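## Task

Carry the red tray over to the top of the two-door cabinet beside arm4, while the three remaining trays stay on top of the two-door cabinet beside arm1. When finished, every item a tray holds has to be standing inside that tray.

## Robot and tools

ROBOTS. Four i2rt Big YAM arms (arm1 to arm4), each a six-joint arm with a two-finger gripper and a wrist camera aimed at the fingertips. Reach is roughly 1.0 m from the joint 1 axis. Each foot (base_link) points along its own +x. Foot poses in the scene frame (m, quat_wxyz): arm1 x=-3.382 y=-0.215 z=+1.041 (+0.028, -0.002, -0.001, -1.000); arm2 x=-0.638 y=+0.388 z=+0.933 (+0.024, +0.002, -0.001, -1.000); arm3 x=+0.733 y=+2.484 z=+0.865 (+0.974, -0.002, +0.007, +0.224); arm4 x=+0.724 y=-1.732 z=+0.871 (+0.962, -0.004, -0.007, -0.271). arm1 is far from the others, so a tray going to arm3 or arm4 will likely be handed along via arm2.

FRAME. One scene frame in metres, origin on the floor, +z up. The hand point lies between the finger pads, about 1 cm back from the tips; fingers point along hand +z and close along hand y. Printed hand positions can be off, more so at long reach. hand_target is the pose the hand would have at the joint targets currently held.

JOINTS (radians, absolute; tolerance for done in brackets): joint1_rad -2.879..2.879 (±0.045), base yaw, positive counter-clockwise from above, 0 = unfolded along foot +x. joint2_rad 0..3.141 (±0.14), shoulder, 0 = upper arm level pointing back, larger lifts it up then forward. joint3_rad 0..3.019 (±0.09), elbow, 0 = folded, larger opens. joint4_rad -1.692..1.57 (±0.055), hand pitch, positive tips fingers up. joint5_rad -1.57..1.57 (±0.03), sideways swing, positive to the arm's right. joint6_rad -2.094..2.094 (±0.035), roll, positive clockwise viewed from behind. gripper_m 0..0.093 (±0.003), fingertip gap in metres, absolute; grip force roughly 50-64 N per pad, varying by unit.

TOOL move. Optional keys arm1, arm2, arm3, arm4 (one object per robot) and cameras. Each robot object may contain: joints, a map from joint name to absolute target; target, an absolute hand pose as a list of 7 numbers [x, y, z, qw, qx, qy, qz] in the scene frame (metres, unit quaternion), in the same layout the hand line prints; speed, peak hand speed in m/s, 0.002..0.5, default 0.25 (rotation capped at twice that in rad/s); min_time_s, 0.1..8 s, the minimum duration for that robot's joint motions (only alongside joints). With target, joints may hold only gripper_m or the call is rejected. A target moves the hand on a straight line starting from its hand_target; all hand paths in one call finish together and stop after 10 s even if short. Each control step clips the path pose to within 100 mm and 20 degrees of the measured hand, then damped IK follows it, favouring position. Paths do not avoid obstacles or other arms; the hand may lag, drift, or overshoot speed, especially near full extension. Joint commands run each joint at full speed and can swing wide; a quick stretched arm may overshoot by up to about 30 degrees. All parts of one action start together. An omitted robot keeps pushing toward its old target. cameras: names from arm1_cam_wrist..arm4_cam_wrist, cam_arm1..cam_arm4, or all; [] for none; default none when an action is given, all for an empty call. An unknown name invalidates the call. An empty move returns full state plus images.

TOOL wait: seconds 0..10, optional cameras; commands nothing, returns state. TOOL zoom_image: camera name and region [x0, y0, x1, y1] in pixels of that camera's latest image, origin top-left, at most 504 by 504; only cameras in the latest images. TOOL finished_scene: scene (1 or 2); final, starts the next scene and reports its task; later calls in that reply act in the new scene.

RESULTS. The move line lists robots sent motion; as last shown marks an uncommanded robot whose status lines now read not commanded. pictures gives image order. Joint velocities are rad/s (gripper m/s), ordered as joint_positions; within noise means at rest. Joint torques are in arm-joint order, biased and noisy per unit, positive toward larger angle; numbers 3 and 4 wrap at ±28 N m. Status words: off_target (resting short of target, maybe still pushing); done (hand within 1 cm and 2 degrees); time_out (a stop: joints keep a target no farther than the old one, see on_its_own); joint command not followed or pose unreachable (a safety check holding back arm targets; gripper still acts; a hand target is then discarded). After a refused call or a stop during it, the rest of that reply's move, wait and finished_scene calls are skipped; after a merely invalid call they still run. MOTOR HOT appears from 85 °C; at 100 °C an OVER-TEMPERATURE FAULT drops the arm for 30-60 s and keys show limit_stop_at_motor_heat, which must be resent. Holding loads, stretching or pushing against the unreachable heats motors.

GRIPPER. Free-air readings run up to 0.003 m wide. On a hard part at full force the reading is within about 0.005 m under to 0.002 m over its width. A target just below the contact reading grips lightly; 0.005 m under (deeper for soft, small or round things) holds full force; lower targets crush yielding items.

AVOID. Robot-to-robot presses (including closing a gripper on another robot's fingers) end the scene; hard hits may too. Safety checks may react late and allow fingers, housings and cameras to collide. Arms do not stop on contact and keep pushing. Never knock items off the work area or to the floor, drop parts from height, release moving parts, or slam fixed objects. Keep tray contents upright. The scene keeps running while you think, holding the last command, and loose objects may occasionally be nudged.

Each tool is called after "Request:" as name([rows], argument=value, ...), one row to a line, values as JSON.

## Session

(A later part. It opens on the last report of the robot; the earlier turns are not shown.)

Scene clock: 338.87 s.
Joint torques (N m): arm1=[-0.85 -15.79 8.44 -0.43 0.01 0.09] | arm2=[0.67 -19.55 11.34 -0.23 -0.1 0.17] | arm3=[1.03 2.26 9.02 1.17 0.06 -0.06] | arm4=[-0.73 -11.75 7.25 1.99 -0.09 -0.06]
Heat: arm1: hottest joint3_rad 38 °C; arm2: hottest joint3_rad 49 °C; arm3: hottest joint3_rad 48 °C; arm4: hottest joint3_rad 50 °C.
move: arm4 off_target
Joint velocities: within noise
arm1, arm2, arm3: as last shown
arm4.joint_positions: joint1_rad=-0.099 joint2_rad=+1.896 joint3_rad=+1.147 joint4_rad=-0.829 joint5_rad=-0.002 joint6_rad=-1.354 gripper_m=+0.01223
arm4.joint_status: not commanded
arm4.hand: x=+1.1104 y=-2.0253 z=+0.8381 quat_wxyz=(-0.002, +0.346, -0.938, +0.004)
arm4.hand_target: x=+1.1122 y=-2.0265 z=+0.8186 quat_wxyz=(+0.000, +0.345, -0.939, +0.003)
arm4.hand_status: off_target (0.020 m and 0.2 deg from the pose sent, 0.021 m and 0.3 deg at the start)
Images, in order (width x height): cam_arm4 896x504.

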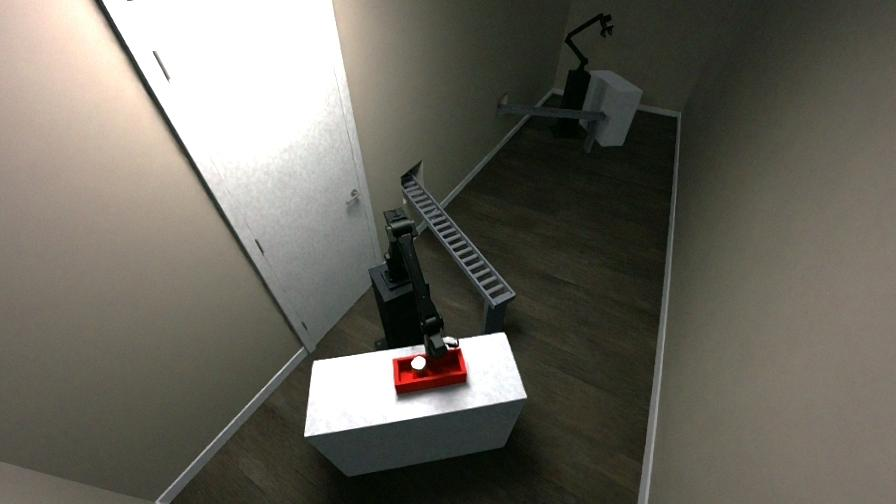

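Request:
move(arm4={"target":[1.112,-2.0265,0.828,0,0.345,-0.938,0.003],"speed":0.05})

Request:
move(arm4={"joints":{"gripper_m":0.026}})

Request:
move(arm4={"target":[1.112,-2.024,1.05,0,0.345,-0.938,0],"speed":0.15}, cameras=["cam_arm4","arm4_cam_wrist","cam_arm1"])

Scene clock: 367.80 s.
Joint torques (N m): arm1=[-0.85 -15.74 8.42 -0.4 0.02 0.07] | arm2=[0.38 -19.31 11.36 -0.24 -0.07 0.16] | arm3=[1.03 2.37 9.02 1.18 0.07 -0.05] | arm4=[-0.26 -13.27 7.38 1.07 -0.12 -0.04]
Heat: arm1: hottest joint3_rad 38 °C; arm2: hottest joint3_rad 49 °C; arm3: hottest joint3_rad 48 °C; arm4: hottest joint3_rad 44 °C.
move: arm4 done
Joint velocities: within noise
arm1, arm2, arm3: as last shown
arm4.joint_positions: joint1_rad=-0.099 joint2_rad=+1.896 joint3_rad=+1.147 joint4_rad=-0.829 joint5_rad=-0.002 joint6_rad=-1.354 gripper_m=+0.01223
arm4.joint_status: not commanded
arm4.hand: x=+1.1104 y=-2.0253 z=+0.8381 quat_wxyz=(-0.002, +0.346, -0.938, +0.004)
arm4.hand_target: x=+1.1118 y=-2.0264 z=+0.8281 quat_wxyz=(+0.000, +0.345, -0.939, +0.003)
arm4.hand_status: done (0.010 m and 0.2 deg from the pose sent, 0.010 m and 0.2 deg at the start)
pictures: none

Scene clock: 368.30 s.
Joint torques (N m): arm1=[-1.14 -15.91 8.4 -0.42 0.02 0.08] | arm2=[0.32 -19.43 11.32 -0.17 -0.11 0.16] | arm3=[1.2 2.43 9.01 1.18 0.06 -0.05] | arm4=[-0.91 -14.27 7.38 0.79 -0.07 -0.09]
Heat: arm1: hottest joint3_rad 38 °C; arm2: hottest joint3_rad 49 °C; arm3: hottest joint3_rad 48 °C; arm4: hottest joint3_rad 44 °C.
move: arm4 done
Joint velocities: within noise
arm1, arm2, arm3: as last shown
arm4.joint_positions: joint1_rad=-0.099 joint2_rad=+1.899 joint3_rad=+1.147 joint4_rad=-0.822 joint5_rad=-0.002 joint6_rad=-1.354 gripper_m=+0.02594
arm4.joint_status: all done
arm4.hand: x=+1.1114 y=-2.0260 z=+0.8368 quat_wxyz=(-0.003, +0.346, -0.938, +0.006)
arm4.hand_target: x=+1.1118 y=-2.0263 z=+0.8281 quat_wxyz=(+0.000, +0.345, -0.939, +0.003)
arm4.hand_status: not commanded
pictures: none

Scene clock: 370.50 s.
Joint torques (N m): arm1=[-0.73 -15.91 8.42 -0.36 -0.01 0.09] | arm2=[0.32 -19.55 11.44 -0.13 -0.09 0.17] | arm3=[0.91 2.67 8.94 1.14 0.09 -0.05] | arm4=[-0.56 -13.68 12.96 0.09 -0.28 -0.09]
Heat: arm1: hottest joint3_rad 38 °C; arm2: hottest joint3_rad 49 °C; arm3: hottest joint3_rad 48 °C; arm4: hottest joint3_rad 44 °C.
move: arm4 off_target
Joint velocities: within noise
arm1, arm2, arm3: as last shown
arm4.joint_positions: joint1_rad=-0.099 joint2_rad=+1.649 joint3_rad=+1.385 joint4_rad=-1.358 joint5_rad=-0.001 joint6_rad=-1.354 gripper_m=+0.02596
arm4.joint_status: not commanded
arm4.hand: x=+1.1005 y=-2.0171 z=+1.0340 quat_wxyz=(+0.010, +0.345, -0.938, -0.014)
arm4.hand_target: x=+1.1115 y=-2.0236 z=+1.0501 quat_wxyz=(+0.000, +0.345, -0.938, +0.000)
arm4.hand_status: off_target (0.021 m and 2.0 deg from the pose sent, 0.213 m and 0.7 deg at the start)
pictures: arm4_cam_wrist, cam_arm1, cam_arm4
Images, in order (width x height): arm4_cam_wrist 896x504, cam_arm1 896x504, cam_arm4 896x504.

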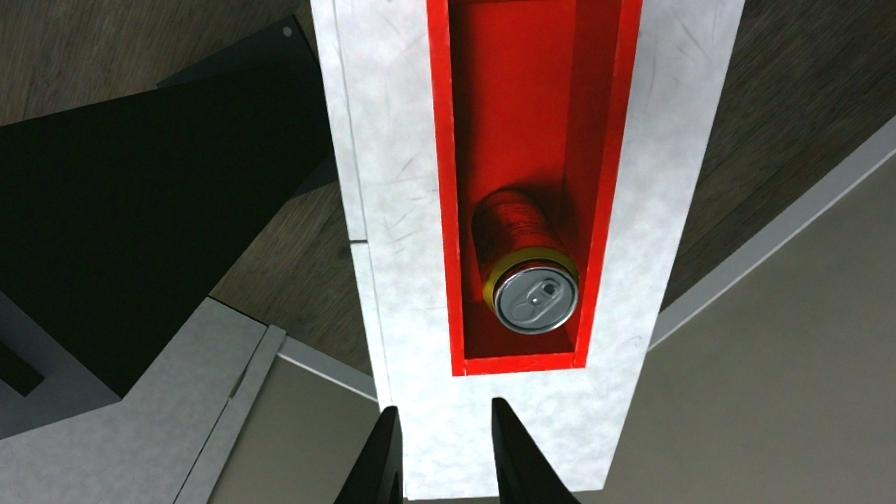

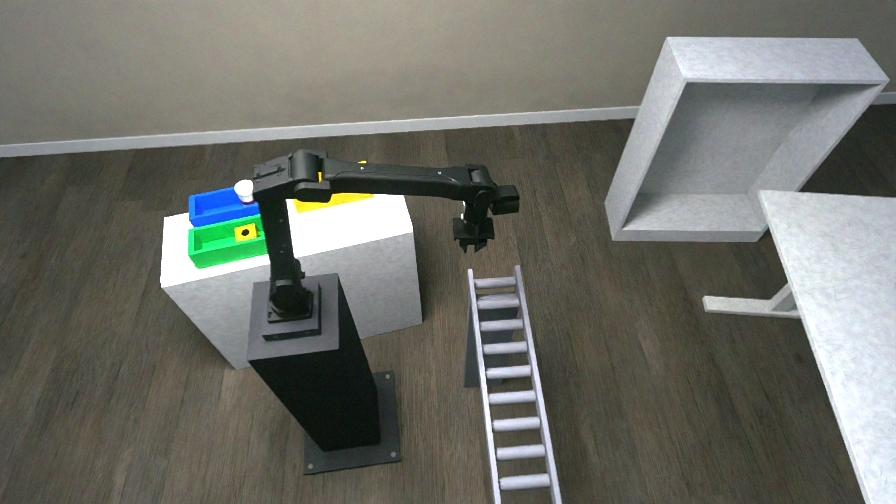

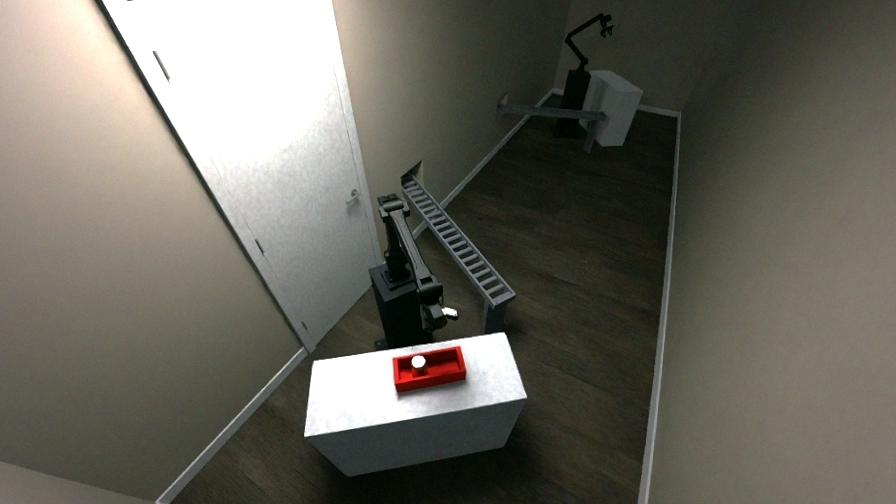

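Request:
finished_scene(scene=2)

The scene is finished: the task was done.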